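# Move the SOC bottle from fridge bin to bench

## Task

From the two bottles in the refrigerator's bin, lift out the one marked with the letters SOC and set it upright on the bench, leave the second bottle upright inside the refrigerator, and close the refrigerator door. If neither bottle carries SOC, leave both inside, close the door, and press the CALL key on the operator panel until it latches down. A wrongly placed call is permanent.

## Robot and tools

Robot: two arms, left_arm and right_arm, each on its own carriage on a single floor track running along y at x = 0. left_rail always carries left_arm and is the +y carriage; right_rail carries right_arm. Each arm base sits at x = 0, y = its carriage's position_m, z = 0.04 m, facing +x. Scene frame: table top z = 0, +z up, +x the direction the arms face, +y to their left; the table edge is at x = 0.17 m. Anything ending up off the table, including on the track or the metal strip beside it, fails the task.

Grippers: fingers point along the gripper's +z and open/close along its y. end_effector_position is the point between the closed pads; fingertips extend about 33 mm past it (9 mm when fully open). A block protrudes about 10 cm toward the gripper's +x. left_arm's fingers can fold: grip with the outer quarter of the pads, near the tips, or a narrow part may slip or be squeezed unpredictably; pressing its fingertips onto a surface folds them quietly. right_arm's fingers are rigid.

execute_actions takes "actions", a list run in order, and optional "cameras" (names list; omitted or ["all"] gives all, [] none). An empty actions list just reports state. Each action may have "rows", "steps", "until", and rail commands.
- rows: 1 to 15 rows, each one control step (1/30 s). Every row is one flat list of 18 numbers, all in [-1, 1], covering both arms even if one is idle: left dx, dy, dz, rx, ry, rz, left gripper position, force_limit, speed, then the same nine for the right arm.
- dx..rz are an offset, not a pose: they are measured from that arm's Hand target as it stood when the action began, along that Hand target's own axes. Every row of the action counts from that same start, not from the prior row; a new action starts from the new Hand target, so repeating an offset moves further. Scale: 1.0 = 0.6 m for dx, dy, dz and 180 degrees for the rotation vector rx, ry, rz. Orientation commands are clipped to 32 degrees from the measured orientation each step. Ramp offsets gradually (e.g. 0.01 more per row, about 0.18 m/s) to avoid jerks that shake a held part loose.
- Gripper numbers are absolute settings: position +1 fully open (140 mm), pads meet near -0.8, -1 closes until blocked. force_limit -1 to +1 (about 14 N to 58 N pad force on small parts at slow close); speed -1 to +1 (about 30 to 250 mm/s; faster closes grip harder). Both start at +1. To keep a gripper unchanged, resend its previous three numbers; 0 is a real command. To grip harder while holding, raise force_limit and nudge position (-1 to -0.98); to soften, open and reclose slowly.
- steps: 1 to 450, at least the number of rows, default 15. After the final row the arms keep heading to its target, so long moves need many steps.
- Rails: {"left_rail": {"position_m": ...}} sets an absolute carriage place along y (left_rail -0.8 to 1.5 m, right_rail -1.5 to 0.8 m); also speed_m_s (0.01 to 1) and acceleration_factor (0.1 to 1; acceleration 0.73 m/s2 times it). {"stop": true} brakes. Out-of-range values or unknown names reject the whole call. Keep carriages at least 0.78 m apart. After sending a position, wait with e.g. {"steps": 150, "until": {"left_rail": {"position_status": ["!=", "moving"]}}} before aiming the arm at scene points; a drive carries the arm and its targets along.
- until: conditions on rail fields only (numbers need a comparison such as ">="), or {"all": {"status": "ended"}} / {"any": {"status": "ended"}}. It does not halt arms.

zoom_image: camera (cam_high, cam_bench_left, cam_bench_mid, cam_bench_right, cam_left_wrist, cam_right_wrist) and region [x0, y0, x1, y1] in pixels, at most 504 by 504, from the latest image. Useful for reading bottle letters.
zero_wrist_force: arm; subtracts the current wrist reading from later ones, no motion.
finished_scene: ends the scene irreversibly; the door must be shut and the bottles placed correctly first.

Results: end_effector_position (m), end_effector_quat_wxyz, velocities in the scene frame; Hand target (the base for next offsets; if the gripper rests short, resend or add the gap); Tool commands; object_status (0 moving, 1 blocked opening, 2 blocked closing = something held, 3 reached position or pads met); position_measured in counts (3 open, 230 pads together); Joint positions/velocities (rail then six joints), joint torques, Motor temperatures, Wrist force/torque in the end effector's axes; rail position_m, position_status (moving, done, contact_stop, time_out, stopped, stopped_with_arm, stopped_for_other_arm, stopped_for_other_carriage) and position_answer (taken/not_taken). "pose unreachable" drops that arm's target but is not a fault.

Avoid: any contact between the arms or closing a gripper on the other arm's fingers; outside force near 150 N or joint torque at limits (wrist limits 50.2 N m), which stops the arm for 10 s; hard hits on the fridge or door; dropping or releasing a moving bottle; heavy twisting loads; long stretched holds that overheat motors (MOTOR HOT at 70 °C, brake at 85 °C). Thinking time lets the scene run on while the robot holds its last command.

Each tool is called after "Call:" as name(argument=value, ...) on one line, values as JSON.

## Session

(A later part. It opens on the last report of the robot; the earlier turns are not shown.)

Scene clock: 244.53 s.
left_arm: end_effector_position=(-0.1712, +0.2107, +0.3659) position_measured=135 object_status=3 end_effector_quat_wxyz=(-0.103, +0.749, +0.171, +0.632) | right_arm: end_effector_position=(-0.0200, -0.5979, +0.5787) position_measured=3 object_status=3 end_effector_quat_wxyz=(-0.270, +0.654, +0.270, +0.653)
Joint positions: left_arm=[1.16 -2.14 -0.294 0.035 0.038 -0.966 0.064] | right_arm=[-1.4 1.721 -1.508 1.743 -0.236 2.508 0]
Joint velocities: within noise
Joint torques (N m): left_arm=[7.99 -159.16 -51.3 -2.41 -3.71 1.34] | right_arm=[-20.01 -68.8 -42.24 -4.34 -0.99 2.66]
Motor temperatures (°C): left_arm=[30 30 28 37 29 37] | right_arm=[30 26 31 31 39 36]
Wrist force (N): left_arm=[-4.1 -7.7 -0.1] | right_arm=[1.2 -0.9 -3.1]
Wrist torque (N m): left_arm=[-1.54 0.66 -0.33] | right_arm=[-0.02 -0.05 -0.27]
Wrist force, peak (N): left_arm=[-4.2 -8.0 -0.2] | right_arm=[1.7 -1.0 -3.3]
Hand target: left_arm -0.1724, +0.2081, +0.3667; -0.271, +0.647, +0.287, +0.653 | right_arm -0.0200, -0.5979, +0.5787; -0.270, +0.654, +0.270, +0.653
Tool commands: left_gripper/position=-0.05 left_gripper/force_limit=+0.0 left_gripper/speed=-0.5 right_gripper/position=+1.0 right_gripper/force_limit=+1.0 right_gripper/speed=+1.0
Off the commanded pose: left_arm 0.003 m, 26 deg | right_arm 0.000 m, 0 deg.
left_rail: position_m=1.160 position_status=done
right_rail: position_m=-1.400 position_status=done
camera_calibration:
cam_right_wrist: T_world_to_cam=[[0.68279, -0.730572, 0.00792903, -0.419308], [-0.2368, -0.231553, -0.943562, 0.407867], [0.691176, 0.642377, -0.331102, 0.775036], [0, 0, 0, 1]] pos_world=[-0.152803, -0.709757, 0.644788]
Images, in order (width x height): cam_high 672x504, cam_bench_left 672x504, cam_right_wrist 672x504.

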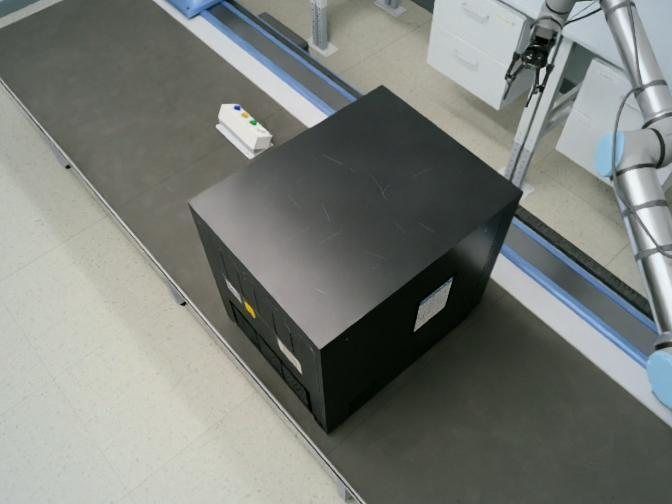

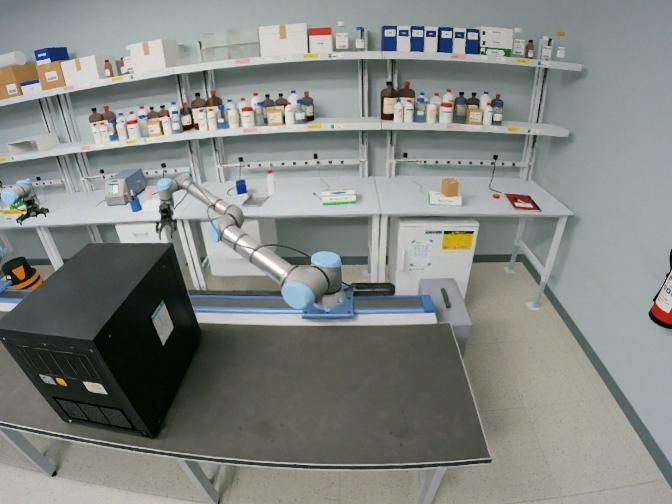

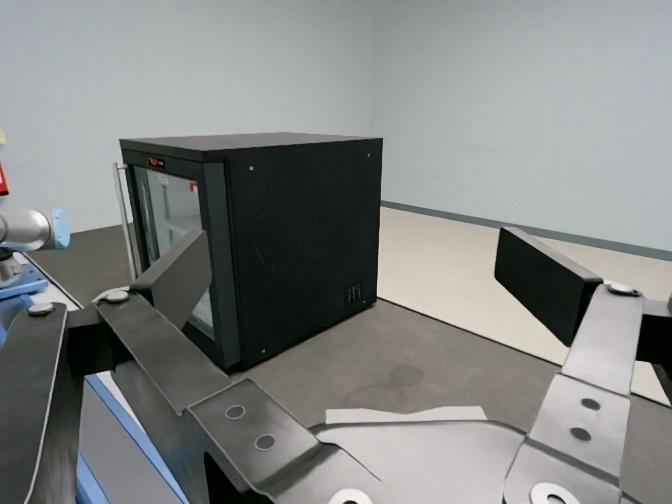

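Call:
execute_actions(actions=[{"left_rail":{"position_m":1.45,"acceleration_factor":0.4,"speed_m_s":0.4},"steps":120,"until":{"left_rail":{"position_status":["!=","moving"]}}},{"right_rail":{"position_m":-0.7,"acceleration_factor":0.5,"speed_m_s":0.5},"steps":150,"until":{"right_rail":{"position_status":["!=","moving"]}}},{"rows":[[0,0,0,0,0,0,-0.05,0,-0.5,-0.17,0,0,-0.056,0,0,-0.05,-0.5,-0.5]],"steps":50}], cameras=["cam_right_wrist","cam_left_wrist","cam_bench_mid"])

Scene clock: 261.53 s.
left_arm: end_effector_position=(-0.1712, +0.5005, +0.3659) position_measured=135 object_status=3 end_effector_quat_wxyz=(-0.103, +0.749, +0.171, +0.632) | right_arm: end_effector_position=(-0.0200, +0.1020, +0.5787) position_measured=135 object_status=3 end_effector_quat_wxyz=(-0.270, +0.654, +0.270, +0.653)
Joint positions: left_arm=[1.45 -2.14 -0.294 0.035 0.037 -0.966 0.064] | right_arm=[-0.7 1.721 -1.508 1.743 -0.236 2.508 0]
Joint torques (N m): left_arm=[-13.15 -136.77 -46.24 3.04 1.48 1.09] | right_arm=[-3.05 -45.71 -42.85 -3.5 -1.02 2.81]
Wrist force (N): left_arm=[-4.4 -7.5 -0.1] | right_arm=[1.9 -0.7 -2.8]
Wrist torque (N m): left_arm=[-1.50 0.72 -0.33] | right_arm=[0.02 -0.24 -0.27]
Wrist force, peak (N): left_arm=[-3.9 -8.4 0.1] | right_arm=[1.7 0.7 -4.2]
Hand target: left_arm -0.1724, +0.4979, +0.3667; -0.271, +0.647, +0.287, +0.653 | right_arm -0.0200, +0.1020, +0.5787; -0.270, +0.654, +0.270, +0.653 (not the last commanded pose)
Off the commanded pose: left_arm 0.003 m, 26 deg | right_arm 0.102 m, 10 deg.
left_rail: position_m=1.450 speed_m_s=0.40 position_status=done
right_rail: position_m=-0.700 speed_m_s=0.50 position_status=done
elbow stopped short (left arm): the move would have taken joint 4 (elbow) straighter than the controller allows.
pose unreachable (right arm): on one or more control steps of this call, first in action 2 (counted from 0), this arm could not follow its commanded pose, so it was not sent that pose on those steps. It may still have moved: this result reports where it is.
cause: moving toward the commanded pose would bring two parts of the arm too close to each other (its gripper and another part of the arm, with joints 5 (wrist 1) to 7 (wrist 3) between them, 22 mm apart when it was first held).
camera_calibration:
cam_left_wrist: T_world_to_cam=[[0.333388, -0.942202, -0.0332712, 0.543186], [-0.445755, -0.126433, -0.886181, 0.311215], [0.830756, 0.310273, -0.462143, 0.341292], [0, 0, 0, 1]] pos_world=[-0.325897, 0.445245, 0.451591]
cam_right_wrist: T_world_to_cam=[[0.68279, -0.730572, 0.00792903, 0.0920911], [-0.2368, -0.231553, -0.943562, 0.570049], [0.691176, 0.642377, -0.331102, 0.325405], [0, 0, 0, 1]] pos_world=[-0.152803, -0.00975688, 0.644888]
Images, in order (width x height): cam_bench_mid 672x504, cam_left_wrist 672x504, cam_right_wrist 672x504.

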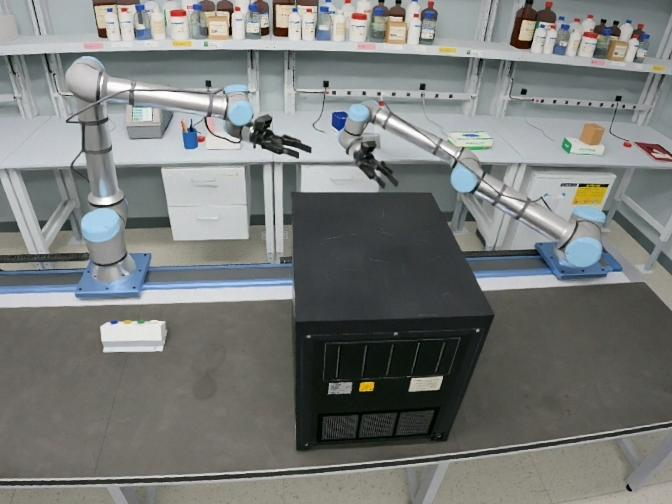

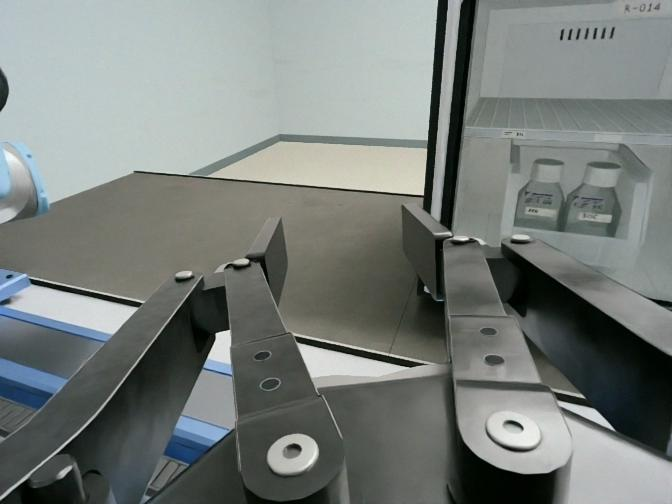

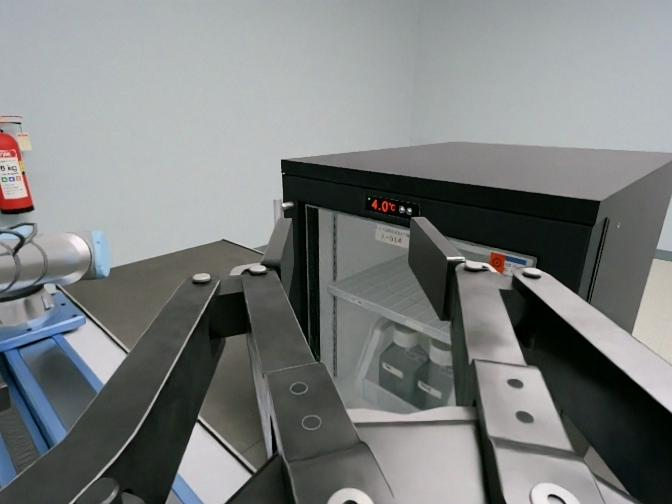

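Call:
execute_actions(actions=[{"rows":[[0,-0.2,0.2,0,0,0,-0.05,0,-0.5,0,0,0,0,0,0,-0.05,-0.5,-0.5]],"steps":40},{"rows":[[0,-0.2,0.2,-0.1,0,0,-0.05,0,-0.5,-0.13,-0.05,0.1,0,0,0,-0.05,-0.5,-0.5]],"steps":40},{"rows":[[0,-0.1,0.1,-0.15,0,0,-0.05,0,-0.5,-0.13,-0.1,0.45,0,0,0,-0.05,-0.5,-0.5]],"steps":60}], cameras=["cam_right_wrist","cam_left_wrist","cam_bench_mid"])

Scene clock: 280.80 s.
left_arm: end_effector_position=(-0.1570, +0.9185, +0.3601) position_measured=135 object_status=3 end_effector_quat_wxyz=(-0.003, +0.701, +0.015, +0.713) | right_arm: end_effector_position=(+0.1503, +0.3987, +0.4226) position_measured=135 object_status=3 end_effector_quat_wxyz=(-0.270, +0.654, +0.270, +0.653)
Joint positions: left_arm=[1.45 -2.554 -1.174 1.751 -0.557 -1.01 -0.027] | right_arm=[-0.7 1.473 -1.036 1.404 -0.368 2.26 0]
Joint torques (N m): left_arm=[-15.19 -97.83 -29.75 -1.26 3.62 1.36] | right_arm=[-18.21 -73.43 -50.03 1.25 3.12 3.06]
Wrist force (N): left_arm=[-4.1 -8.1 -0.5] | right_arm=[1.8 -0.7 -3.4]
Wrist torque (N m): left_arm=[-1.60 0.64 -0.35] | right_arm=[0.06 -0.25 -0.27]
Wrist force, peak (N): left_arm=[-12.8 -22.3 -20.6] | right_arm=[14.5 1.0 -35.6]
Hand target: left_arm -0.1570, +0.9185, +0.3601; -0.003, +0.701, +0.015, +0.713 | right_arm +0.1503, +0.3987, +0.4226; -0.270, +0.654, +0.270, +0.653
Off the commanded pose: left_arm 0.000 m, 0 deg | right_arm 0.000 m, 0 deg.
left_rail: position_m=1.450 speed_m_s=0.40 position_status=done
right_rail: position_m=-0.700 speed_m_s=0.50 position_status=done
camera_calibration:
cam_left_wrist: T_world_to_cam=[[-0.0105499, -0.996129, -0.0872709, 0.946992], [-0.280005, 0.0867271, -0.956073, 0.220626], [0.95994, 0.0143498, -0.279836, 0.423613], [0, 0, 0, 1]] pos_world=[-0.334877, 0.918113, 0.412122]
cam_right_wrist: T_world_to_cam=[[0.68279, -0.730572, 0.00792903, 0.19381], [-0.2368, -0.231553, -0.943562, 0.531788], [0.691176, 0.642377, -0.331102, -0.0345802], [0, 0, 0, 1]] pos_world=[0.0174966, 0.286943, 0.488788]
Images, in order (width x height): cam_bench_mid 672x504, cam_left_wrist 672x504, cam_right_wrist 672x504.

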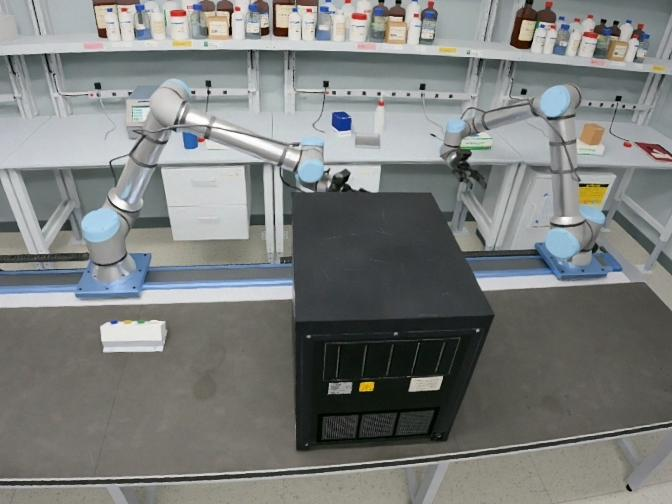

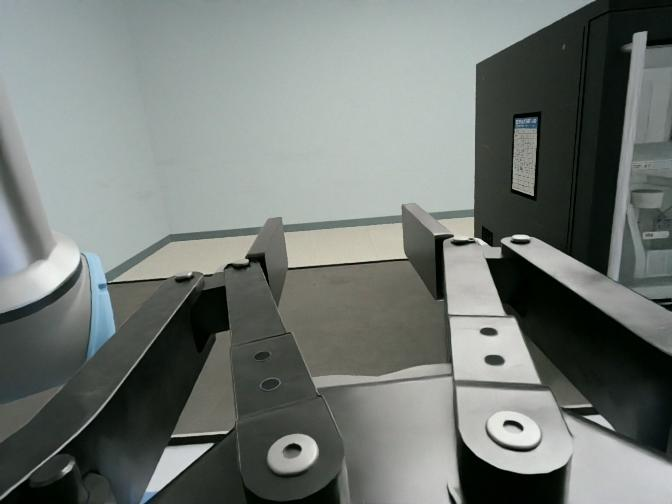

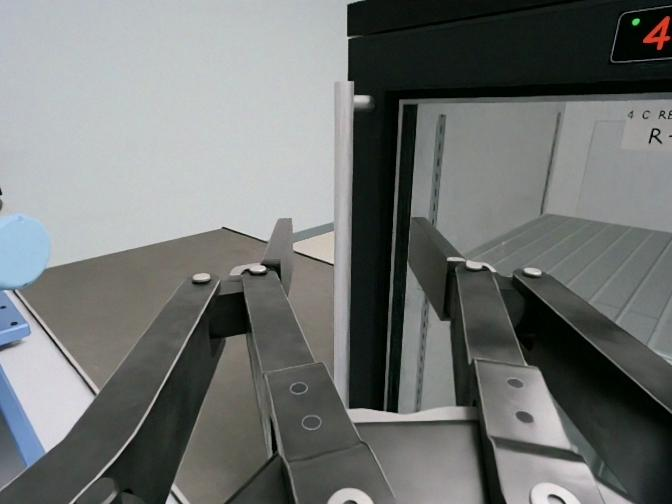

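Call:
execute_actions(actions=[{"rows":[[0,0,0,0,0,0,-0.05,0,-0.5,0,0,0,0,0,0,-0.37,-0.5,-0.5]],"steps":25},{"rows":[[0,0,0,0,0,0,-0.05,0,-0.5,0,0,0.07,0,0,0,-0.37,-0.5,-0.5],[0,0,0,0,0,0,-0.05,0,-0.5,0,0,0.15,0,0,0,-0.37,-0.5,-0.5]],"steps":40}], cameras=["cam_right_wrist","cam_left_wrist"])

Call:
zoom_image(camera="cam_left_wrist", region=[472, 0, 672, 300])

Scene clock: 290.03 s.
left_arm: end_effector_position=(-0.1570, +0.9185, +0.3601) position_measured=135 object_status=3 end_effector_quat_wxyz=(-0.003, +0.701, +0.015, +0.713) | right_arm: end_effector_position=(+0.2140, +0.4622, +0.4226) position_measured=176 object_status=3 end_effector_quat_wxyz=(-0.270, +0.654, +0.270, +0.653)
Joint positions: left_arm=[1.45 -2.554 -1.174 1.751 -0.557 -1.01 -0.027] | right_arm=[-0.7 1.41 -0.941 1.249 -0.308 2.197 0]
Joint torques (N m): left_arm=[-15.38 -96.29 -29.81 -0.83 3.48 1.82] | right_arm=[-18.46 -83.2 -50.49 1.23 -2.32 3.24]
Wrist force (N): left_arm=[-4.0 -7.7 -0.3] | right_arm=[1.8 -0.7 -3.4]
Wrist torque (N m): left_arm=[-1.52 0.61 -0.35] | right_arm=[0.02 -0.24 -0.26]
Wrist force, peak (N): left_arm=[-4.4 -7.9 -0.3] | right_arm=[4.1 -5.2 -20.5]
Hand target: left_arm -0.1570, +0.9185, +0.3601; -0.003, +0.701, +0.015, +0.713 | right_arm +0.2140, +0.4622, +0.4226; -0.270, +0.654, +0.270, +0.653
Off the commanded pose: left_arm 0.000 m, 0 deg | right_arm 0.000 m, 0 deg.
left_rail: position_m=1.450 speed_m_s=0.40 position_status=done
right_rail: position_m=-0.700 speed_m_s=0.50 position_status=done
camera_calibration:
cam_left_wrist: T_world_to_cam=[[-0.0105499, -0.996129, -0.0872709, 0.946992], [-0.280005, 0.0867271, -0.956073, 0.220626], [0.95994, 0.0143498, -0.279836, 0.423613], [0, 0, 0, 1]] pos_world=[-0.334877, 0.918113, 0.412122]
cam_right_wrist: T_world_to_cam=[[0.68279, -0.730572, 0.00792903, 0.196708], [-0.2368, -0.231553, -0.943562, 0.561575], [0.691176, 0.642377, -0.331102, -0.119399], [0, 0, 0, 1]] pos_world=[0.0811966, 0.350443, 0.488788]
Images, in order (width x height): cam_left_wrist 672x504, cam_right_wrist 672x504.

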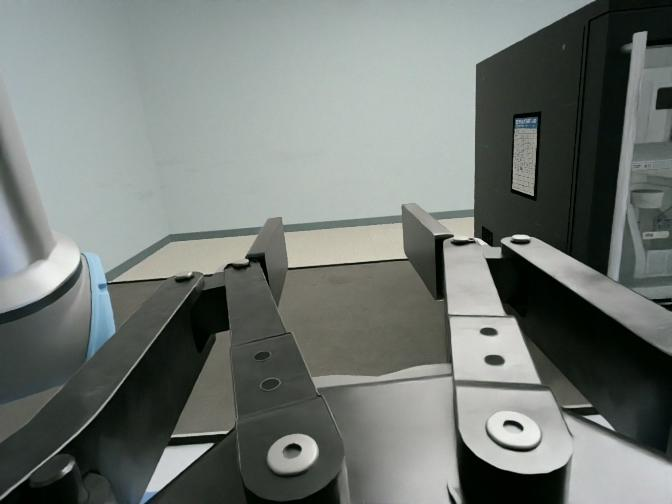

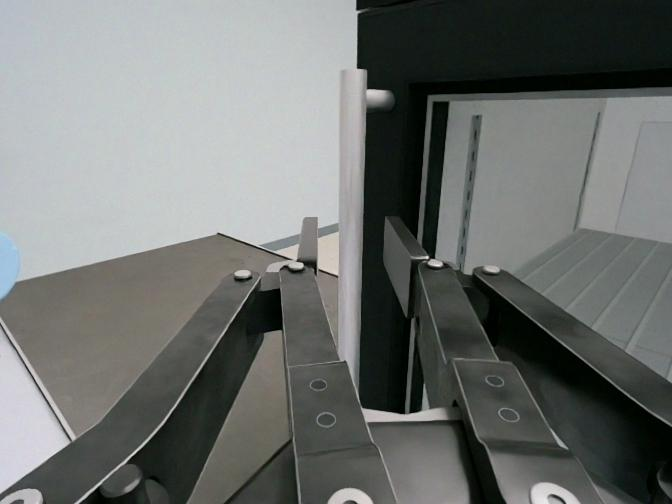

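Scaled by 1.680 from the camera's 672x504 image, which has a finer 960x720 frame.

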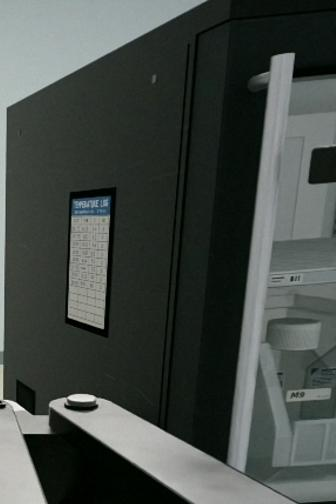

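Call:
execute_actions(actions=[{"rows":[[0,0,0,0,0,0,-0.05,0,-0.5,0,0,0.02,0,0,0,-0.37,-0.5,-0.5],[0,0,0,0,0,0,-0.05,0,-0.5,0,0,0.05,0,0,0,-0.37,-0.5,-0.5]],"steps":40}], cameras=["cam_right_wrist","cam_left_wrist"])

Call:
zoom_image(camera="cam_left_wrist", region=[472, 0, 672, 300])

Scene clock: 294.23 s.
left_arm: end_effector_position=(-0.1570, +0.9185, +0.3601) position_measured=135 object_status=3 end_effector_quat_wxyz=(-0.003, +0.701, +0.015, +0.713) | right_arm: end_effector_position=(+0.2353, +0.4834, +0.4226) position_measured=176 object_status=3 end_effector_quat_wxyz=(-0.270, +0.654, +0.270, +0.653)
Joint positions: left_arm=[1.45 -2.554 -1.174 1.751 -0.557 -1.01 -0.027] | right_arm=[-0.7 1.391 -0.906 1.19 -0.284 2.179 0]
Joint torques (N m): left_arm=[-12.72 -96.77 -30.07 -0.87 3.29 1.98] | right_arm=[-18.53 -85.08 -51.61 0.77 -2.33 3.07]
Wrist force (N): left_arm=[-4.3 -7.8 -0.8] | right_arm=[1.7 -1.1 -3.1]
Wrist torque (N m): left_arm=[-1.55 0.69 -0.36] | right_arm=[-0.05 -0.24 -0.26]
Wrist force, peak (N): left_arm=[-4.4 -8.0 -0.6] | right_arm=[2.6 -2.3 -9.2]
Hand target: left_arm -0.1570, +0.9185, +0.3601; -0.003, +0.701, +0.015, +0.713 | right_arm +0.2353, +0.4834, +0.4226; -0.270, +0.654, +0.270, +0.653
Off the commanded pose: left_arm 0.000 m, 0 deg | right_arm 0.000 m, 0 deg.
left_rail: position_m=1.450 speed_m_s=0.40 position_status=done
right_rail: position_m=-0.700 speed_m_s=0.50 position_status=done
camera_calibration:
cam_left_wrist: T_world_to_cam=[[-0.0105499, -0.996129, -0.0872709, 0.946992], [-0.280005, 0.0867271, -0.956073, 0.220626], [0.95994, 0.0143498, -0.279836, 0.423613], [0, 0, 0, 1]] pos_world=[-0.334877, 0.918113, 0.412122]
cam_right_wrist: T_world_to_cam=[[0.68279, -0.730572, 0.00792903, 0.197653], [-0.2368, -0.231553, -0.943562, 0.571528], [0.691176, 0.642377, -0.331102, -0.147739], [0, 0, 0, 1]] pos_world=[0.102497, 0.371643, 0.488788]
Images, in order (width x height): cam_left_wrist 672x504, cam_right_wrist 672x504.

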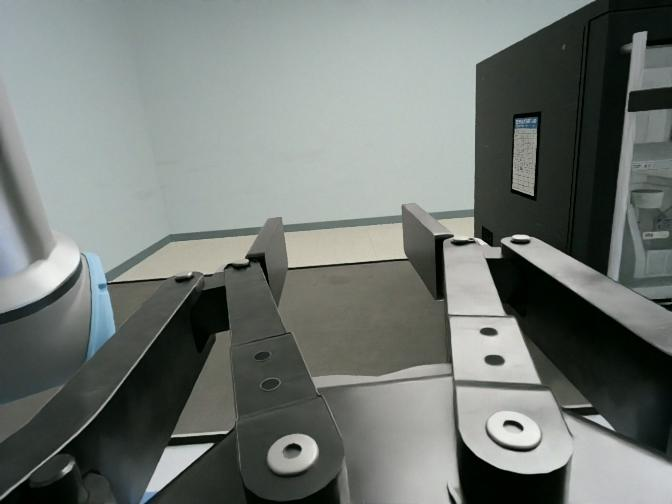

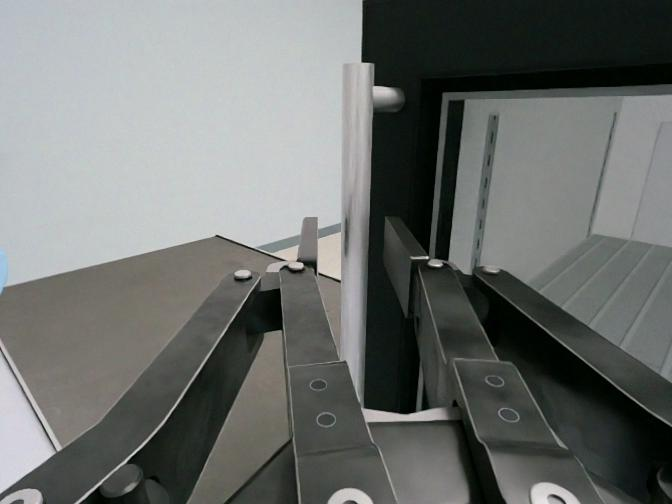

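Scaled by 1.680 from the camera's 672x504 image, which has a finer 960x720 frame.

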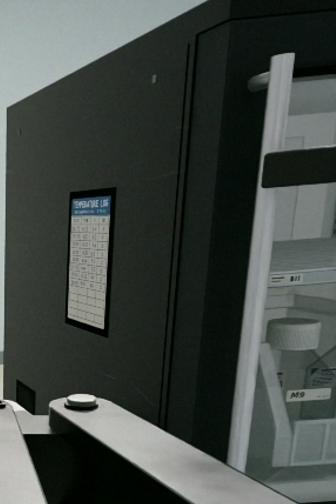

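Call:
execute_actions(actions=[{"rows":[[0,0,0,0,0,0,-0.05,0,-0.5,0,0.005,0.018,0,0,0,-0.37,-0.5,-0.5]],"steps":30},{"rows":[[0,0,0,0,0,0,-0.05,0,-0.5,0,0,0,0,0,0,-1,-1,-1]],"steps":90}], cameras=["cam_right_wrist"])

Scene clock: 301.57 s.
left_arm: end_effector_position=(-0.1570, +0.9185, +0.3601) position_measured=135 object_status=3 end_effector_quat_wxyz=(-0.003, +0.701, +0.015, +0.713) | right_arm: end_effector_position=(+0.2450, +0.4889, +0.4226) position_measured=208 object_status=2 end_effector_quat_wxyz=(-0.270, +0.654, +0.270, +0.653)
Joint positions: left_arm=[1.45 -2.554 -1.174 1.751 -0.557 -1.01 -0.027] | right_arm=[-0.7 1.382 -0.896 1.174 -0.277 2.169 0]
Joint torques (N m): left_arm=[-13.44 -95.88 -31.08 -0.66 3.13 1.29] | right_arm=[-19.48 -119.01 -40.23 0.86 11.42 0.85]
Wrist force (N): left_arm=[-4.3 -7.7 -0.3] | right_arm=[1.0 -28.1 4.6]
Wrist torque (N m): left_arm=[-1.52 0.70 -0.35] | right_arm=[0.15 -0.33 -0.20]
Wrist force, peak (N): left_arm=[-4.2 -8.1 -0.5] | right_arm=[1.1 -28.6 4.4]
Hand target: left_arm -0.1570, +0.9185, +0.3601; -0.003, +0.701, +0.015, +0.713 | right_arm +0.2450, +0.4889, +0.4226; -0.270, +0.654, +0.270, +0.653
Off the commanded pose: left_arm 0.000 m, 0 deg | right_arm 0.000 m, 0 deg.
left_rail: position_m=1.450 speed_m_s=0.40 position_status=done
right_rail: position_m=-0.700 speed_m_s=0.50 position_status=done
camera_calibration:
cam_right_wrist: T_world_to_cam=[[0.68279, -0.730572, 0.00792903, 0.195048], [-0.2368, -0.231553, -0.943562, 0.575099], [0.691176, 0.642377, -0.331102, -0.157977], [0, 0, 0, 1]] pos_world=[0.112197, 0.377143, 0.488788]
Images, in order (width x height): cam_right_wrist 672x504.

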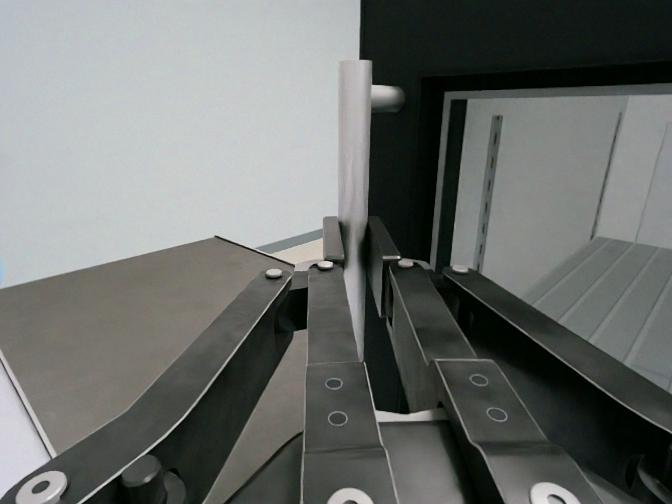

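Call:
execute_actions(actions=[{"rows":[[0,0,0,0,0,0,-0.05,0,-0.5,0,-0.0025,0,0,0,0,-1,-1,-1]],"steps":20},{"rows":[[0,0,0,0,0,0,-0.05,0,-0.5,0,0,0,0,0,0,-0.98,0.7,-0.5]],"steps":60}], cameras=[])

Scene clock: 306.27 s.
left_arm: end_effector_position=(-0.1570, +0.9185, +0.3601) position_measured=135 object_status=3 end_effector_quat_wxyz=(-0.003, +0.701, +0.015, +0.713) | right_arm: end_effector_position=(+0.2440, +0.4900, +0.4226) position_measured=211 object_status=2 end_effector_quat_wxyz=(-0.270, +0.654, +0.270, +0.653)
Joint positions: left_arm=[1.45 -2.554 -1.174 1.751 -0.557 -1.01 -0.027] | right_arm=[-0.7 1.383 -0.894 1.171 -0.276 2.171 0]
Joint torques (N m): left_arm=[-16.7 -97.45 -29.06 -0.21 2.53 1.58] | right_arm=[26.76 -79.22 -54.72 -7 -7.5 -0.29]
Wrist force (N): left_arm=[-4.2 -7.8 -0.3] | right_arm=[3.2 19.0 -21.1]
Wrist torque (N m): left_arm=[-1.54 0.67 -0.35] | right_arm=[-0.33 -0.29 -0.16]
Wrist force, peak (N): left_arm=[-4.5 -8.0 -0.5] | right_arm=[2.9 19.4 -21.4]
Hand target: left_arm -0.1570, +0.9185, +0.3601; -0.003, +0.701, +0.015, +0.713 | right_arm +0.2440, +0.4900, +0.4226; -0.270, +0.654, +0.270, +0.653
Off the commanded pose: left_arm 0.000 m, 0 deg | right_arm 0.000 m, 0 deg.
left_rail: position_m=1.450 speed_m_s=0.40 position_status=done
right_rail: position_m=-0.700 speed_m_s=0.50 position_status=done
No camera images: "cameras" was empty.

Call:
execute_actions(actions=[{"rows":[[0,0,0,0,0,0,-0.05,0,-0.5,0,-0.008,-0.01,0.003,0,0,-0.98,0.7,-0.5],[0,0,0,0,0,0,-0.05,0,-0.5,0,-0.015,-0.02,0.006,0,0,-0.98,0.7,-0.5]],"steps":25}], cameras=["cam_right_wrist"])

Scene clock: 312.17 s.
left_arm: end_effector_position=(-0.1570, +0.9185, +0.3601) position_measured=135 object_status=3 end_effector_quat_wxyz=(-0.003, +0.701, +0.015, +0.713) | right_arm: end_effector_position=(+0.2291, +0.4879, +0.4226) position_measured=211 object_status=2 end_effector_quat_wxyz=(-0.276, +0.651, +0.276, +0.651)
Joint positions: left_arm=[1.45 -2.554 -1.174 1.751 -0.557 -1.01 -0.027] | right_arm=[-0.7 1.393 -0.906 1.19 -0.284 2.161 0]
Joint torques (N m): left_arm=[-12.71 -97.19 -30.05 -0.86 2.62 1.67] | right_arm=[22.49 -118.73 -41.11 -6.69 -3.17 0.41]
Wrist force (N): left_arm=[-4.2 -7.7 -0.6] | right_arm=[1.7 9.8 -9.6]
Wrist torque (N m): left_arm=[-1.51 0.67 -0.35] | right_arm=[0.20 -0.20 -0.19]
Wrist force, peak (N): left_arm=[-4.5 -7.9 -0.4] | right_arm=[6.0 22.2 -23.1]
Hand target: left_arm -0.1570, +0.9185, +0.3601; -0.003, +0.701, +0.015, +0.713 | right_arm +0.2291, +0.4879, +0.4226; -0.276, +0.651, +0.276, +0.651
Off the commanded pose: left_arm 0.000 m, 0 deg | right_arm 0.000 m, 0 deg.
left_rail: position_m=1.450 speed_m_s=0.40 position_status=done
right_rail: position_m=-0.700 speed_m_s=0.50 position_status=done
camera_calibration:
cam_right_wrist: T_world_to_cam=[[0.69651, -0.717504, 0.00785595, 0.195687], [-0.232423, -0.235953, -0.94356, 0.572123], [0.678862, 0.655373, -0.331109, -0.14982], [0, 0, 0, 1]] pos_world=[0.098384, 0.373588, 0.488688]
Images, in order (width x height): cam_right_wrist 672x504.

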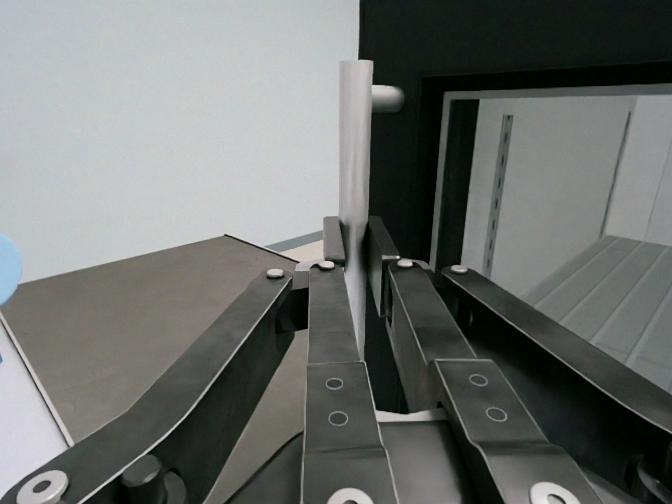

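Call:
execute_actions(actions=[{"rows":[[0,0,0,0,0,0,-0.05,0,-0.5,0,-0.011,-0.018,0.005,0,0,-0.98,0.7,-0.5],[0,0,0,0,0,0,-0.05,0,-0.5,0,-0.022,-0.035,0.01,0,0,-0.98,0.7,-0.5],[0,0,0,0,0,0,-0.05,0,-0.5,0,-0.034,-0.052,0.015,0,0,-0.98,0.7,-0.5]],"steps":15},{"rows":[[0,0,0,0,0,0,-0.05,0,-0.5,0,-0.016,-0.027,0.0075,0,0,-0.98,0.7,-0.5],[0,0,0,0,0,0,-0.05,0,-0.5,0,-0.0317,-0.0537,0.015,0,0,-0.98,0.7,-0.5]],"steps":15}], cameras=[])

Call:
execute_actions(actions=[{"rows":[[0,0,0,0,0,0,-0.05,0,-0.5,0,-0.015,-0.027,0.0075,0,0,-0.98,0.7,-0.5],[0,0,0,0,0,0,-0.05,0,-0.5,0,-0.0297,-0.0548,0.015,0,0,-0.98,0.7,-0.5]],"steps":15},{"rows":[[0,0,0,0,0,0,-0.05,0,-0.5,0,-0.014,-0.028,0.0075,0,0,-0.98,0.7,-0.5],[0,0,0,0,0,0,-0.05,0,-0.5,0,-0.0275,-0.056,0.015,0,0,-0.98,0.7,-0.5]],"steps":20}], cameras=["cam_right_wrist","cam_high"])

Scene clock: 318.93 s.
left_arm: end_effector_position=(-0.1570, +0.9185, +0.3601) position_measured=135 object_status=3 end_effector_quat_wxyz=(-0.003, +0.701, +0.015, +0.713) | right_arm: end_effector_position=(+0.1572, +0.4681, +0.4226) position_measured=211 object_status=2 end_effector_quat_wxyz=(-0.307, +0.637, +0.307, +0.637)
Joint positions: left_arm=[1.45 -2.554 -1.174 1.751 -0.557 -1.01 -0.027] | right_arm=[-0.7 1.438 -0.972 1.3 -0.328 2.112 0]
Joint torques (N m): left_arm=[-12.76 -95.1 -31.78 -0.3 2.39 1.54] | right_arm=[-17.92 -139.92 -25.33 0.23 18.92 -3.59]
Wrist force (N): left_arm=[-4.1 -7.7 -0.7] | right_arm=[-5.1 -61.8 36.7]
Wrist torque (N m): left_arm=[-1.51 0.65 -0.35] | right_arm=[0.53 -0.37 -0.20]
Wrist force, peak (N): left_arm=[-4.4 -8.0 -0.5] | right_arm=[-5.1 -61.8 36.7]
Hand target: left_arm -0.1570, +0.9185, +0.3601; -0.003, +0.701, +0.015, +0.713 | right_arm +0.1572, +0.4680, +0.4226; -0.306, +0.637, +0.307, +0.637
Off the commanded pose: left_arm 0.000 m, 0 deg | right_arm 0.000 m, 0 deg.
left_rail: position_m=1.450 speed_m_s=0.40 position_status=done
right_rail: position_m=-0.700 speed_m_s=0.50 position_status=done
No camera images: "cameras" was empty.

Scene clock: 320.30 s.
left_arm: end_effector_position=(-0.1570, +0.9185, +0.3601) position_measured=135 object_status=3 end_effector_quat_wxyz=(-0.003, +0.701, +0.015, +0.713) | right_arm: end_effector_position=(+0.0897, +0.4359, +0.4226) position_measured=211 object_status=2 end_effector_quat_wxyz=(-0.336, +0.622, +0.336, +0.622)
Joint positions: left_arm=[1.45 -2.554 -1.174 1.751 -0.557 -1.01 -0.027] | right_arm=[-0.7 1.479 -1.047 1.421 -0.374 2.059 0]
Joint torques (N m): left_arm=[-13.98 -96.61 -30.31 0.05 2.78 1.45] | right_arm=[-39.02 -131.78 -15.99 2.9 25.97 -3.31]
Wrist force (N): left_arm=[-4.3 -7.7 -0.5] | right_arm=[-2.2 -85.2 43.0]
Wrist torque (N m): left_arm=[-1.53 0.68 -0.36] | right_arm=[0.53 -0.32 -0.18]
Wrist force, peak (N): left_arm=[-4.1 -8.1 -0.5] | right_arm=[-6.9 -102.5 51.0]
Hand target: left_arm -0.1570, +0.9185, +0.3601; -0.003, +0.701, +0.015, +0.713 | right_arm +0.0897, +0.4359, +0.4226; -0.336, +0.622, +0.336, +0.622
Off the commanded pose: left_arm 0.000 m, 0 deg | right_arm 0.000 m, 0 deg.
left_rail: position_m=1.450 speed_m_s=0.40 position_status=done
right_rail: position_m=-0.700 speed_m_s=0.50 position_status=done
camera_calibration:
cam_right_wrist: T_world_to_cam=[[0.818551, -0.57438, 0.00786066, 0.182036], [-0.18413, -0.275317, -0.943555, 0.540387], [0.544124, 0.770901, -0.331121, -0.0593938], [0, 0, 0, 1]] pos_world=[-0.017187, 0.299123, 0.488788]
Images, in order (width x height): cam_high 672x504, cam_right_wrist 672x504.

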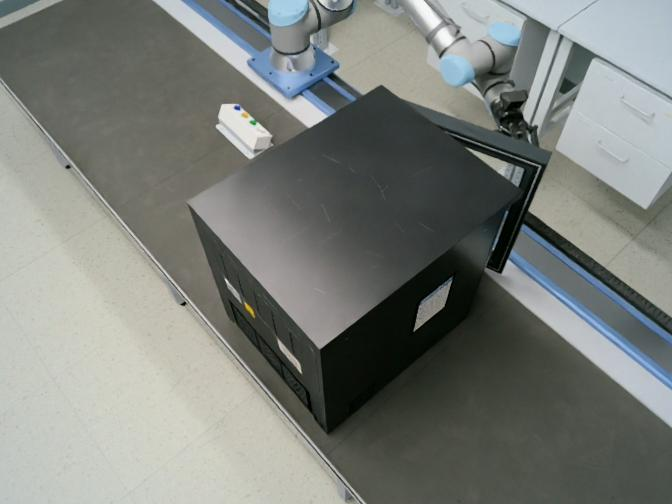

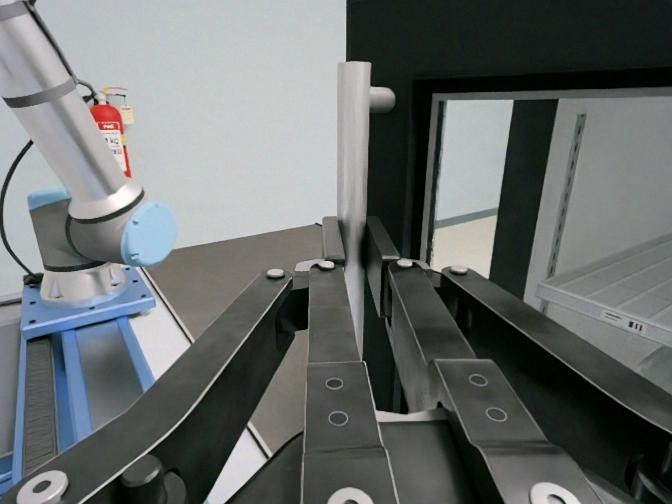

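Call:
execute_actions(actions=[{"rows":[[0,0,0,0,0,0,-0.05,0,-0.5,0,-0.02,-0.025,0.007,0,0,-0.98,0.7,-0.5],[0,0,0,0,0,0,-0.05,0,-0.5,0,-0.033,-0.053,0.015,0,0,-0.98,0.7,-0.5]],"steps":18},{"rows":[[0,0,0,0,0,0,-0.05,0,-0.5,0,-0.0124,-0.0285,0.0075,0,0,-0.98,0.7,-0.5],[0,0,0,0,0,0,-0.05,0,-0.5,0,-0.0248,-0.057,0.015,0,0,-0.98,0.7,-0.5]],"steps":20}], cameras=[])

Call:
execute_actions(actions=[{"rows":[[0,0,0,0,0,0,-0.05,0,-0.5,0,-0.011,-0.029,0.0075,0,0,-0.98,0.7,-0.5],[0,0,0,0,0,0,-0.05,0,-0.5,0,-0.0223,-0.058,0.015,0,0,-0.98,0.7,-0.5]],"steps":15},{"rows":[[0,0,0,0,0,0,-0.05,0,-0.5,0,-0.01,-0.0295,0.0075,0,0,-0.98,0.7,-0.5],[0,0,0,0,0,0,-0.05,0,-0.5,0,-0.0203,-0.059,0.015,0,0,-0.98,0.7,-0.5]],"steps":20}], cameras=[])

Scene clock: 327.23 s.
left_arm: end_effector_position=(-0.1570, +0.9185, +0.3601) position_measured=135 object_status=3 end_effector_quat_wxyz=(-0.003, +0.701, +0.015, +0.713) | right_arm: end_effector_position=(+0.0255, +0.3982, +0.4226) position_measured=211 object_status=2 end_effector_quat_wxyz=(-0.365, +0.606, +0.365, +0.605)
Joint positions: left_arm=[1.45 -2.554 -1.174 1.751 -0.557 -1.01 -0.027] | right_arm=[-0.7 1.519 -1.122 1.536 -0.414 2.005 0]
Joint torques (N m): left_arm=[-14.3 -95.34 -30.89 -0.31 2.62 1.51] | right_arm=[19.4 -109.65 -39.38 -6.92 -0.92 -3.85]
Wrist force (N): left_arm=[-4.0 -7.7 -0.7] | right_arm=[-2.7 -2.1 -1.0]
Wrist torque (N m): left_arm=[-1.52 0.62 -0.36] | right_arm=[0.47 -0.29 -0.15]
Wrist force, peak (N): left_arm=[-4.2 -8.0 -0.3] | right_arm=[-2.1 -85.2 43.0]
Hand target: left_arm -0.1570, +0.9185, +0.3601; -0.003, +0.701, +0.015, +0.713 | right_arm +0.0255, +0.3982, +0.4226; -0.365, +0.606, +0.365, +0.605
Off the commanded pose: left_arm 0.000 m, 0 deg | right_arm 0.000 m, 0 deg.
left_rail: position_m=1.450 speed_m_s=0.40 position_status=done
right_rail: position_m=-0.700 speed_m_s=0.50 position_status=done
No camera images: "cameras" was empty.

Scene clock: 328.60 s.
left_arm: end_effector_position=(-0.1570, +0.9185, +0.3601) position_measured=135 object_status=3 end_effector_quat_wxyz=(-0.003, +0.701, +0.015, +0.713) | right_arm: end_effector_position=(-0.0286, +0.3468, +0.4226) position_measured=211 object_status=2 end_effector_quat_wxyz=(-0.393, +0.588, +0.393, +0.588)
Joint positions: left_arm=[1.45 -2.554 -1.174 1.751 -0.557 -1.01 -0.027] | right_arm=[-0.7 1.549 -1.212 1.668 -0.456 1.941 0]
Joint torques (N m): left_arm=[-14.69 -93.27 -29.79 -0.38 2.24 1.51] | right_arm=[-4.34 -108.92 -34.94 -6.14 7.64 -3.56]
Wrist force (N): left_arm=[-4.2 -7.5 -0.3] | right_arm=[-6.6 -28.0 7.8]
Wrist torque (N m): left_arm=[-1.48 0.67 -0.35] | right_arm=[0.54 -0.40 -0.16]
Wrist force, peak (N): left_arm=[-4.3 -7.9 -0.2] | right_arm=[-6.6 -28.1 8.2]
Hand target: left_arm -0.1570, +0.9185, +0.3601; -0.003, +0.701, +0.015, +0.713 | right_arm -0.0286, +0.3468, +0.4226; -0.393, +0.588, +0.393, +0.588
Off the commanded pose: left_arm 0.000 m, 0 deg | right_arm 0.000 m, 0 deg.
left_rail: position_m=1.450 speed_m_s=0.40 position_status=done
right_rail: position_m=-0.700 speed_m_s=0.50 position_status=done
No camera images: "cameras" was empty.

Call:
execute_actions(actions=[{"rows":[[0,0,0,0,0,0,-0.05,0,-0.5,0,-0.011,-0.03,0.0075,0,0,-0.98,0.7,-0.5],[0,0,0,0,0,0,-0.05,0,-0.5,0,-0.0195,-0.06,0.015,0,0,-0.98,0.7,-0.5]],"steps":15},{"rows":[[0,0,0,0,0,0,-0.05,0,-0.5,0,-0.008,-0.03,0.0075,0,0,-0.98,0.7,-0.5],[0,0,0,0,0,0,-0.05,0,-0.5,0,-0.015,-0.0607,0.015,0,0,-0.98,0.7,-0.5]],"steps":15},{"rows":[[0,0,0,0,0,0,-0.05,0,-0.5,0,-0.006,-0.03,0.0075,0,0,-0.98,0.7,-0.5],[0,0,0,0,0,0,-0.05,0,-0.5,0,-0.0125,-0.0613,0.015,0,0,-0.98,0.7,-0.5]],"steps":20}], cameras=[])

Call:
execute_actions(actions=[{"rows":[[0,0,0,0,0,0,-0.05,0,-0.5,0,-0.005,-0.03,0.0075,0,0,-0.98,0.7,-0.5],[0,0,0,0,0,0,-0.05,0,-0.5,0,-0.01,-0.062,0.015,0,0,-0.98,0.7,-0.5]],"steps":15},{"rows":[[0,0,0,0,0,0,-0.05,0,-0.5,0,-0.004,-0.03,0.0075,0,0,-0.98,0.7,-0.5],[0,0,0,0,0,0,-0.05,0,-0.5,0,-0.0077,-0.0622,0.015,0,0,-0.98,0.7,-0.5]],"steps":20}], cameras=["cam_right_wrist","cam_high"])

Scene clock: 335.50 s.
left_arm: end_effector_position=(-0.1570, +0.9185, +0.3601) position_measured=135 object_status=3 end_effector_quat_wxyz=(-0.003, +0.701, +0.015, +0.713) | right_arm: end_effector_position=(-0.0920, +0.2537, +0.4226) position_measured=211 object_status=2 end_effector_quat_wxyz=(-0.434, +0.558, +0.434, +0.558)
Joint positions: left_arm=[1.45 -2.554 -1.174 1.751 -0.557 -1.01 -0.027] | right_arm=[-0.7 1.574 -1.365 1.873 -0.508 1.824 0]
Joint torques (N m): left_arm=[-11.92 -93.8 -31.32 -0.3 2.13 1.55] | right_arm=[-64.97 -102.3 -34.08 -7.19 20.27 -3.49]
Wrist force (N): left_arm=[-4.3 -7.5 -0.4] | right_arm=[-11.7 -64.6 13.5]
Wrist torque (N m): left_arm=[-1.48 0.68 -0.35] | right_arm=[0.86 -0.59 -0.23]
Wrist force, peak (N): left_arm=[-4.5 -7.9 -0.6] | right_arm=[-12.1 -65.9 14.2]
Hand target: left_arm -0.1570, +0.9185, +0.3601; -0.003, +0.701, +0.015, +0.713 | right_arm -0.0919, +0.2537, +0.4226; -0.434, +0.558, +0.434, +0.558
Off the commanded pose: left_arm 0.000 m, 0 deg | right_arm 0.000 m, 0 deg.
left_rail: position_m=1.450 speed_m_s=0.40 position_status=done
right_rail: position_m=-0.700 speed_m_s=0.50 position_status=done
No camera images: "cameras" was empty.

Scene clock: 336.87 s.
left_arm: end_effector_position=(-0.1570, +0.9185, +0.3601) position_measured=135 object_status=3 end_effector_quat_wxyz=(-0.003, +0.701, +0.015, +0.713) | right_arm: end_effector_position=(-0.1189, +0.1836, +0.4226) position_measured=211 object_status=2 end_effector_quat_wxyz=(-0.460, +0.537, +0.460, +0.537)
Joint positions: left_arm=[1.45 -2.554 -1.174 1.751 -0.557 -1.01 -0.027] | right_arm=[-0.7 1.566 -1.484 2.013 -0.529 1.722 0]
Joint torques (N m): left_arm=[-12.34 -94.69 -31.53 -0.17 2.38 1.21] | right_arm=[-116.69 -91.77 -31.21 -6.77 39.29 1.34]
Wrist force (N): left_arm=[-4.1 -7.8 -0.5] | right_arm=[-13.6 -122.9 18.7]
Wrist torque (N m): left_arm=[-1.53 0.64 -0.36] | right_arm=[1.31 -0.46 -0.28]
Wrist force, peak (N): left_arm=[-4.2 -8.0 -0.4] | right_arm=[-13.6 -122.9 18.7]
Hand target: left_arm -0.1570, +0.9185, +0.3601; -0.003, +0.701, +0.015, +0.713 | right_arm -0.1189, +0.1836, +0.4226; -0.460, +0.537, +0.460, +0.537
Off the commanded pose: left_arm 0.000 m, 0 deg | right_arm 0.000 m, 0 deg.
left_rail: position_m=1.450 speed_m_s=0.40 position_status=done
right_rail: position_m=-0.700 speed_m_s=0.50 position_status=done
camera_calibration:
cam_right_wrist: T_world_to_cam=[[0.982405, -0.186602, 0.00773891, 0.156331], [-0.0546363, -0.326774, -0.943522, 0.457312], [0.178592, 0.926498, -0.33122, 0.176661], [0, 0, 0, 1]] pos_world=[-0.160145, 0.014934, 0.488788]
Images, in order (width x height): cam_high 672x504, cam_right_wrist 672x504.

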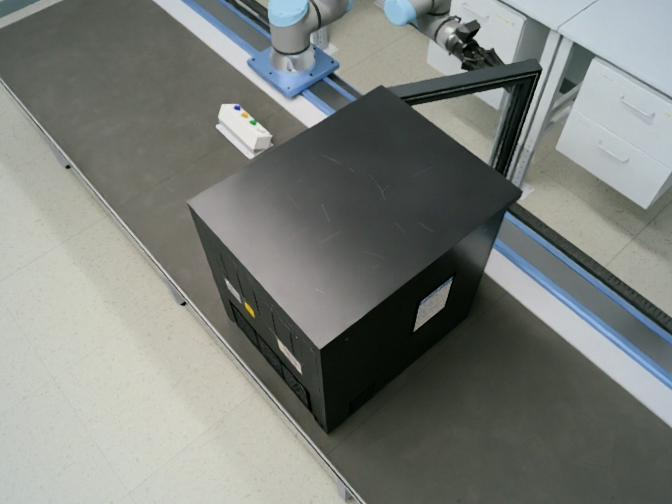

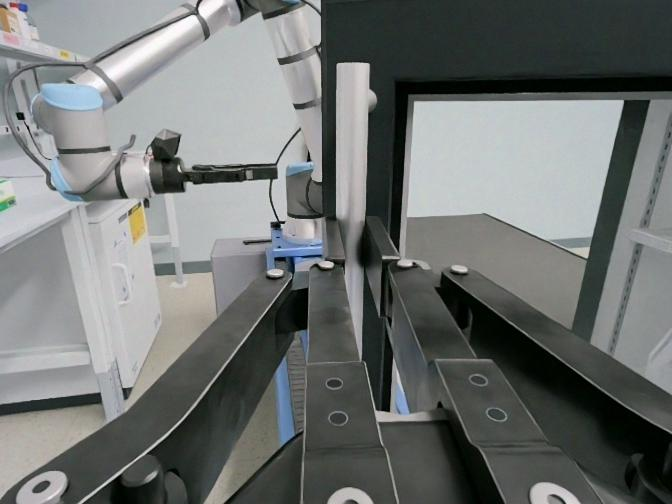

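Call:
execute_actions(actions=[{"rows":[[0,0,0,0,0,0,-0.05,0,-0.5,0,-0.0035,0.001,0,0,0,-0.98,0.7,-0.5],[0,0,0,0,0,0,-0.05,0,-0.5,0,-0.007,0.002,0,0,0,-0.98,0.7,-0.5]],"steps":15}], cameras=[])

Scene clock: 339.87 s.
left_arm: end_effector_position=(-0.1570, +0.9185, +0.3601) position_measured=135 object_status=3 end_effector_quat_wxyz=(-0.003, +0.701, +0.015, +0.713) | right_arm: end_effector_position=(-0.1227, +0.1854, +0.4226) position_measured=211 object_status=2 end_effector_quat_wxyz=(-0.459, +0.538, +0.460, +0.537)
Joint positions: left_arm=[1.45 -2.554 -1.174 1.751 -0.557 -1.01 -0.027] | right_arm=[-0.7 1.573 -1.479 2.008 -0.528 1.729 0]
Joint torques (N m): left_arm=[-13.78 -95.86 -30.57 0.31 1.58 1.67] | right_arm=[10.07 -48.47 -60.46 -5.72 1.61 0.31]
Wrist force (N): left_arm=[-4.4 -7.7 -0.5] | right_arm=[-14.5 -10.0 -2.1]
Wrist torque (N m): left_arm=[-1.52 0.71 -0.35] | right_arm=[-0.20 -0.56 -0.27]
Wrist force, peak (N): left_arm=[-4.1 -8.1 -0.2] | right_arm=[-13.7 -123.8 19.2]
Hand target: left_arm -0.1570, +0.9185, +0.3601; -0.003, +0.701, +0.015, +0.713 | right_arm -0.1229, +0.1854, +0.4226; -0.460, +0.537, +0.460, +0.537
Off the commanded pose: left_arm 0.000 m, 0 deg | right_arm 0.000 m, 0 deg.
left_rail: position_m=1.450 speed_m_s=0.40 position_status=done
right_rail: position_m=-0.700 speed_m_s=0.50 position_status=done
No camera images: "cameras" was empty.

Call:
execute_actions(actions=[{"rows":[[0,0,0,0,0,0,-0.05,0,-0.5,0,-0.0045,-0.03,0.0075,0,0,-0.98,0.7,-0.5],[0,0,0,0,0,0,-0.05,0,-0.5,0,-0.009,-0.0625,0.015,0,0,-0.98,0.7,-0.5]],"steps":15},{"rows":[[0,0,0,0,0,0,-0.05,0,-0.5,0,-0.0035,-0.03,0.0075,0,0,-0.98,0.7,-0.5],[0,0,0,0,0,0,-0.05,0,-0.5,0,-0.007,-0.0625,0.015,0,0,-0.98,0.7,-0.5]],"steps":20}], cameras=[])

Call:
execute_actions(actions=[{"rows":[[0,0,0,0,0,0,-0.05,0,-0.5,0,-0.003,-0.03,0.0075,0,0,-0.98,0.7,-0.5],[0,0,0,0,0,0,-0.05,0,-0.5,0,-0.006,-0.0628,0.015,0,0,-0.98,0.7,-0.5]],"steps":15},{"rows":[[0,0,0,0,0,0,-0.05,0,-0.5,0,-0.0015,-0.03,0.0075,0,0,-0.98,0.7,-0.5],[0,0,0,0,0,0,-0.05,0,-0.5,0,-0.0035,-0.063,0.015,0,0,-0.98,0.7,-0.5]],"steps":20}], cameras=["cam_high"])

Scene clock: 346.37 s.
left_arm: end_effector_position=(-0.1570, +0.9185, +0.3601) position_measured=135 object_status=3 end_effector_quat_wxyz=(-0.003, +0.701, +0.015, +0.713) | right_arm: end_effector_position=(-0.1422, +0.1124, +0.4226) position_measured=211 object_status=2 end_effector_quat_wxyz=(+0.484, -0.515, -0.484, -0.515)
Joint positions: left_arm=[1.45 -2.554 -1.174 1.751 -0.557 -1.01 -0.027] | right_arm=[-0.7 1.547 -1.61 2.142 -0.533 1.609 0]
Joint torques (N m): left_arm=[-12.24 -96.03 -31.39 -0.4 1.31 1.75] | right_arm=[29.48 -80.5 -59.25 -10.94 -22.47 1.42]
Wrist force (N): left_arm=[-4.1 -7.8 -0.3] | right_arm=[-24.9 58.5 -8.7]
Wrist torque (N m): left_arm=[-1.53 0.65 -0.35] | right_arm=[-0.44 -0.82 -0.12]
Wrist force, peak (N): left_arm=[-4.6 -7.8 -0.6] | right_arm=[-24.9 58.5 -8.7]
Hand target: left_arm -0.1570, +0.9185, +0.3601; -0.003, +0.701, +0.015, +0.713 | right_arm -0.1423, +0.1124, +0.4227; +0.484, -0.515, -0.485, -0.515
Off the commanded pose: left_arm 0.000 m, 0 deg | right_arm 0.000 m, 0 deg.
left_rail: position_m=1.450 speed_m_s=0.40 position_status=done
right_rail: position_m=-0.700 speed_m_s=0.50 position_status=done
No camera images: "cameras" was empty.

Scene clock: 357.10 s.
left_arm: end_effector_position=(-0.1570, +0.9185, +0.3601) position_measured=135 object_status=3 end_effector_quat_wxyz=(-0.003, +0.701, +0.015, +0.713) | right_arm: end_effector_position=(-0.1482, +0.0459, +0.4213) position_measured=211 object_status=2 end_effector_quat_wxyz=(+0.503, -0.497, -0.504, -0.496)
Joint positions: left_arm=[1.45 -2.554 -1.174 1.751 -0.557 -1.01 -0.027] | right_arm=[-0.7 1.493 -1.74 2.258 -0.516 1.478 0]
Joint torques (N m): left_arm=[-9.83 -93.34 -31.31 -0.19 1.5 1.28] | right_arm=[50.6 -23.28 -53.43 -6.03 -29.94 -0.25]
Wrist force (N): left_arm=[-4.1 -7.8 -0.6] | right_arm=[-13.8 91.8 -5.7]
Wrist torque (N m): left_arm=[-1.53 0.65 -0.35] | right_arm=[-0.98 -0.45 -0.12]
Wrist force, peak (N): left_arm=[-4.4 -8.0 -0.4] | right_arm=[-24.6 146.4 -12.9]
Hand target: left_arm -0.1570, +0.9185, +0.3601; -0.003, +0.701, +0.015, +0.713 | right_arm -0.1482, +0.0459, +0.4213; +0.503, -0.497, -0.504, -0.496 (not the last commanded pose)
Tool commands: left_gripper/position=-0.05 left_gripper/force_limit=+0.0 left_gripper/speed=-0.5 right_gripper/position=-0.976471 right_gripper/force_limit=+0.701961 right_gripper/speed=-0.498039
Off the commanded pose: left_arm 0.000 m, 0 deg | right_arm 0.009 m, 1 deg.
TORQUE FAULT: the external load on joint 6 (wrist 2) of the right arm reached its load limit, and that arm stopped for 10 seconds. A torque fault puts only its own arm into a fault stop. That arm's remaining commands of this call were not run. That arm's target is now where it stood when the stop ended, not its last command. That arm keeps its grip as last carried out and accepts commands again: back off and push less far. That arm stops again whenever a joint's load reaches its limit.
left_rail: position_m=1.450 speed_m_s=0.40 position_status=done
right_rail: position_m=-0.700 speed_m_s=0.50 position_status=done
Images, in order (width x height): cam_high 672x504.

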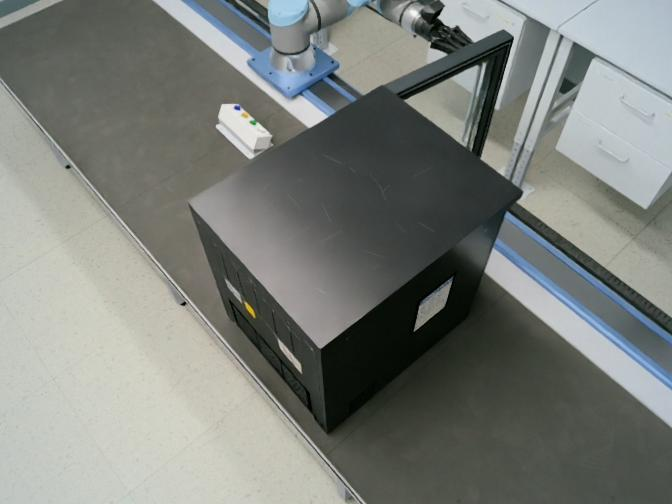

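Call:
execute_actions(actions=[{"rows":[[0,0,0,0,0,0,-0.05,0,-0.5,0,0.003,0,0,0,0,-0.98,0.7,-0.5],[0,0,0,0,0,0,-0.05,0,-0.5,0,0.006,0,0,0,0,-0.98,0.7,-0.5]],"steps":15}], cameras=["cam_right_wrist"])

Scene clock: 360.20 s.
left_arm: end_effector_position=(-0.1570, +0.9185, +0.3601) position_measured=135 object_status=3 end_effector_quat_wxyz=(-0.003, +0.701, +0.015, +0.713) | right_arm: end_effector_position=(-0.1448, +0.0460, +0.4213) position_measured=211 object_status=2 end_effector_quat_wxyz=(+0.504, -0.497, -0.504, -0.496)
Joint positions: left_arm=[1.45 -2.554 -1.174 1.751 -0.557 -1.01 -0.027] | right_arm=[-0.7 1.484 -1.743 2.26 -0.516 1.469 0]
Joint torques (N m): left_arm=[-9.1 -96.16 -31.77 -0.07 1.49 1.87] | right_arm=[-29.85 -49.73 -38.17 -0.99 5.81 -1.12]
Wrist force (N): left_arm=[-4.0 -7.5 -0.6] | right_arm=[-1.7 -11.3 -2.1]
Wrist torque (N m): left_arm=[-1.46 0.64 -0.35] | right_arm=[0.47 -0.28 -0.08]
Wrist force, peak (N): left_arm=[-4.1 -8.1 -0.2] | right_arm=[-10.4 94.6 -5.7]
Hand target: left_arm -0.1570, +0.9185, +0.3601; -0.003, +0.701, +0.015, +0.713 | right_arm -0.1446, +0.0460, +0.4213; +0.503, -0.497, -0.504, -0.496
Off the commanded pose: left_arm 0.000 m, 0 deg | right_arm 0.000 m, 0 deg.
left_rail: position_m=1.450 speed_m_s=0.40 position_status=done
right_rail: position_m=-0.700 speed_m_s=0.50 position_status=done
camera_calibration:
cam_right_wrist: T_world_to_cam=[[0.999833, -0.0166182, 0.00759155, 0.150755], [0.00163634, -0.332395, -0.943139, 0.418048], [0.0181967, 0.942994, -0.332313, 0.284829], [0, 0, 0, 1]] pos_world=[-0.156597, -0.127129, 0.487785]
Images, in order (width x height): cam_right_wrist 672x504.

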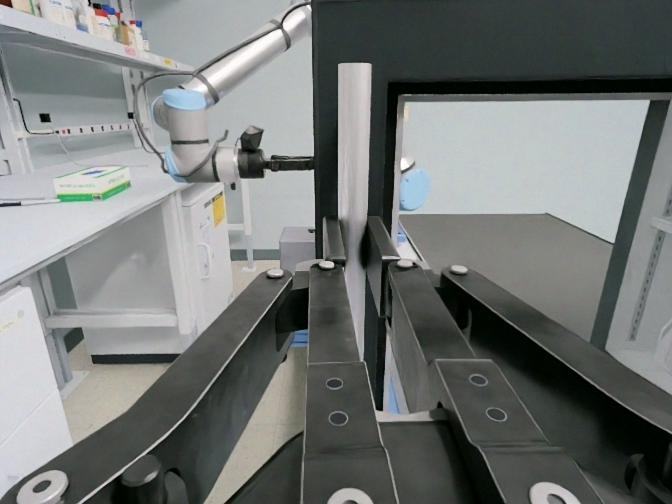

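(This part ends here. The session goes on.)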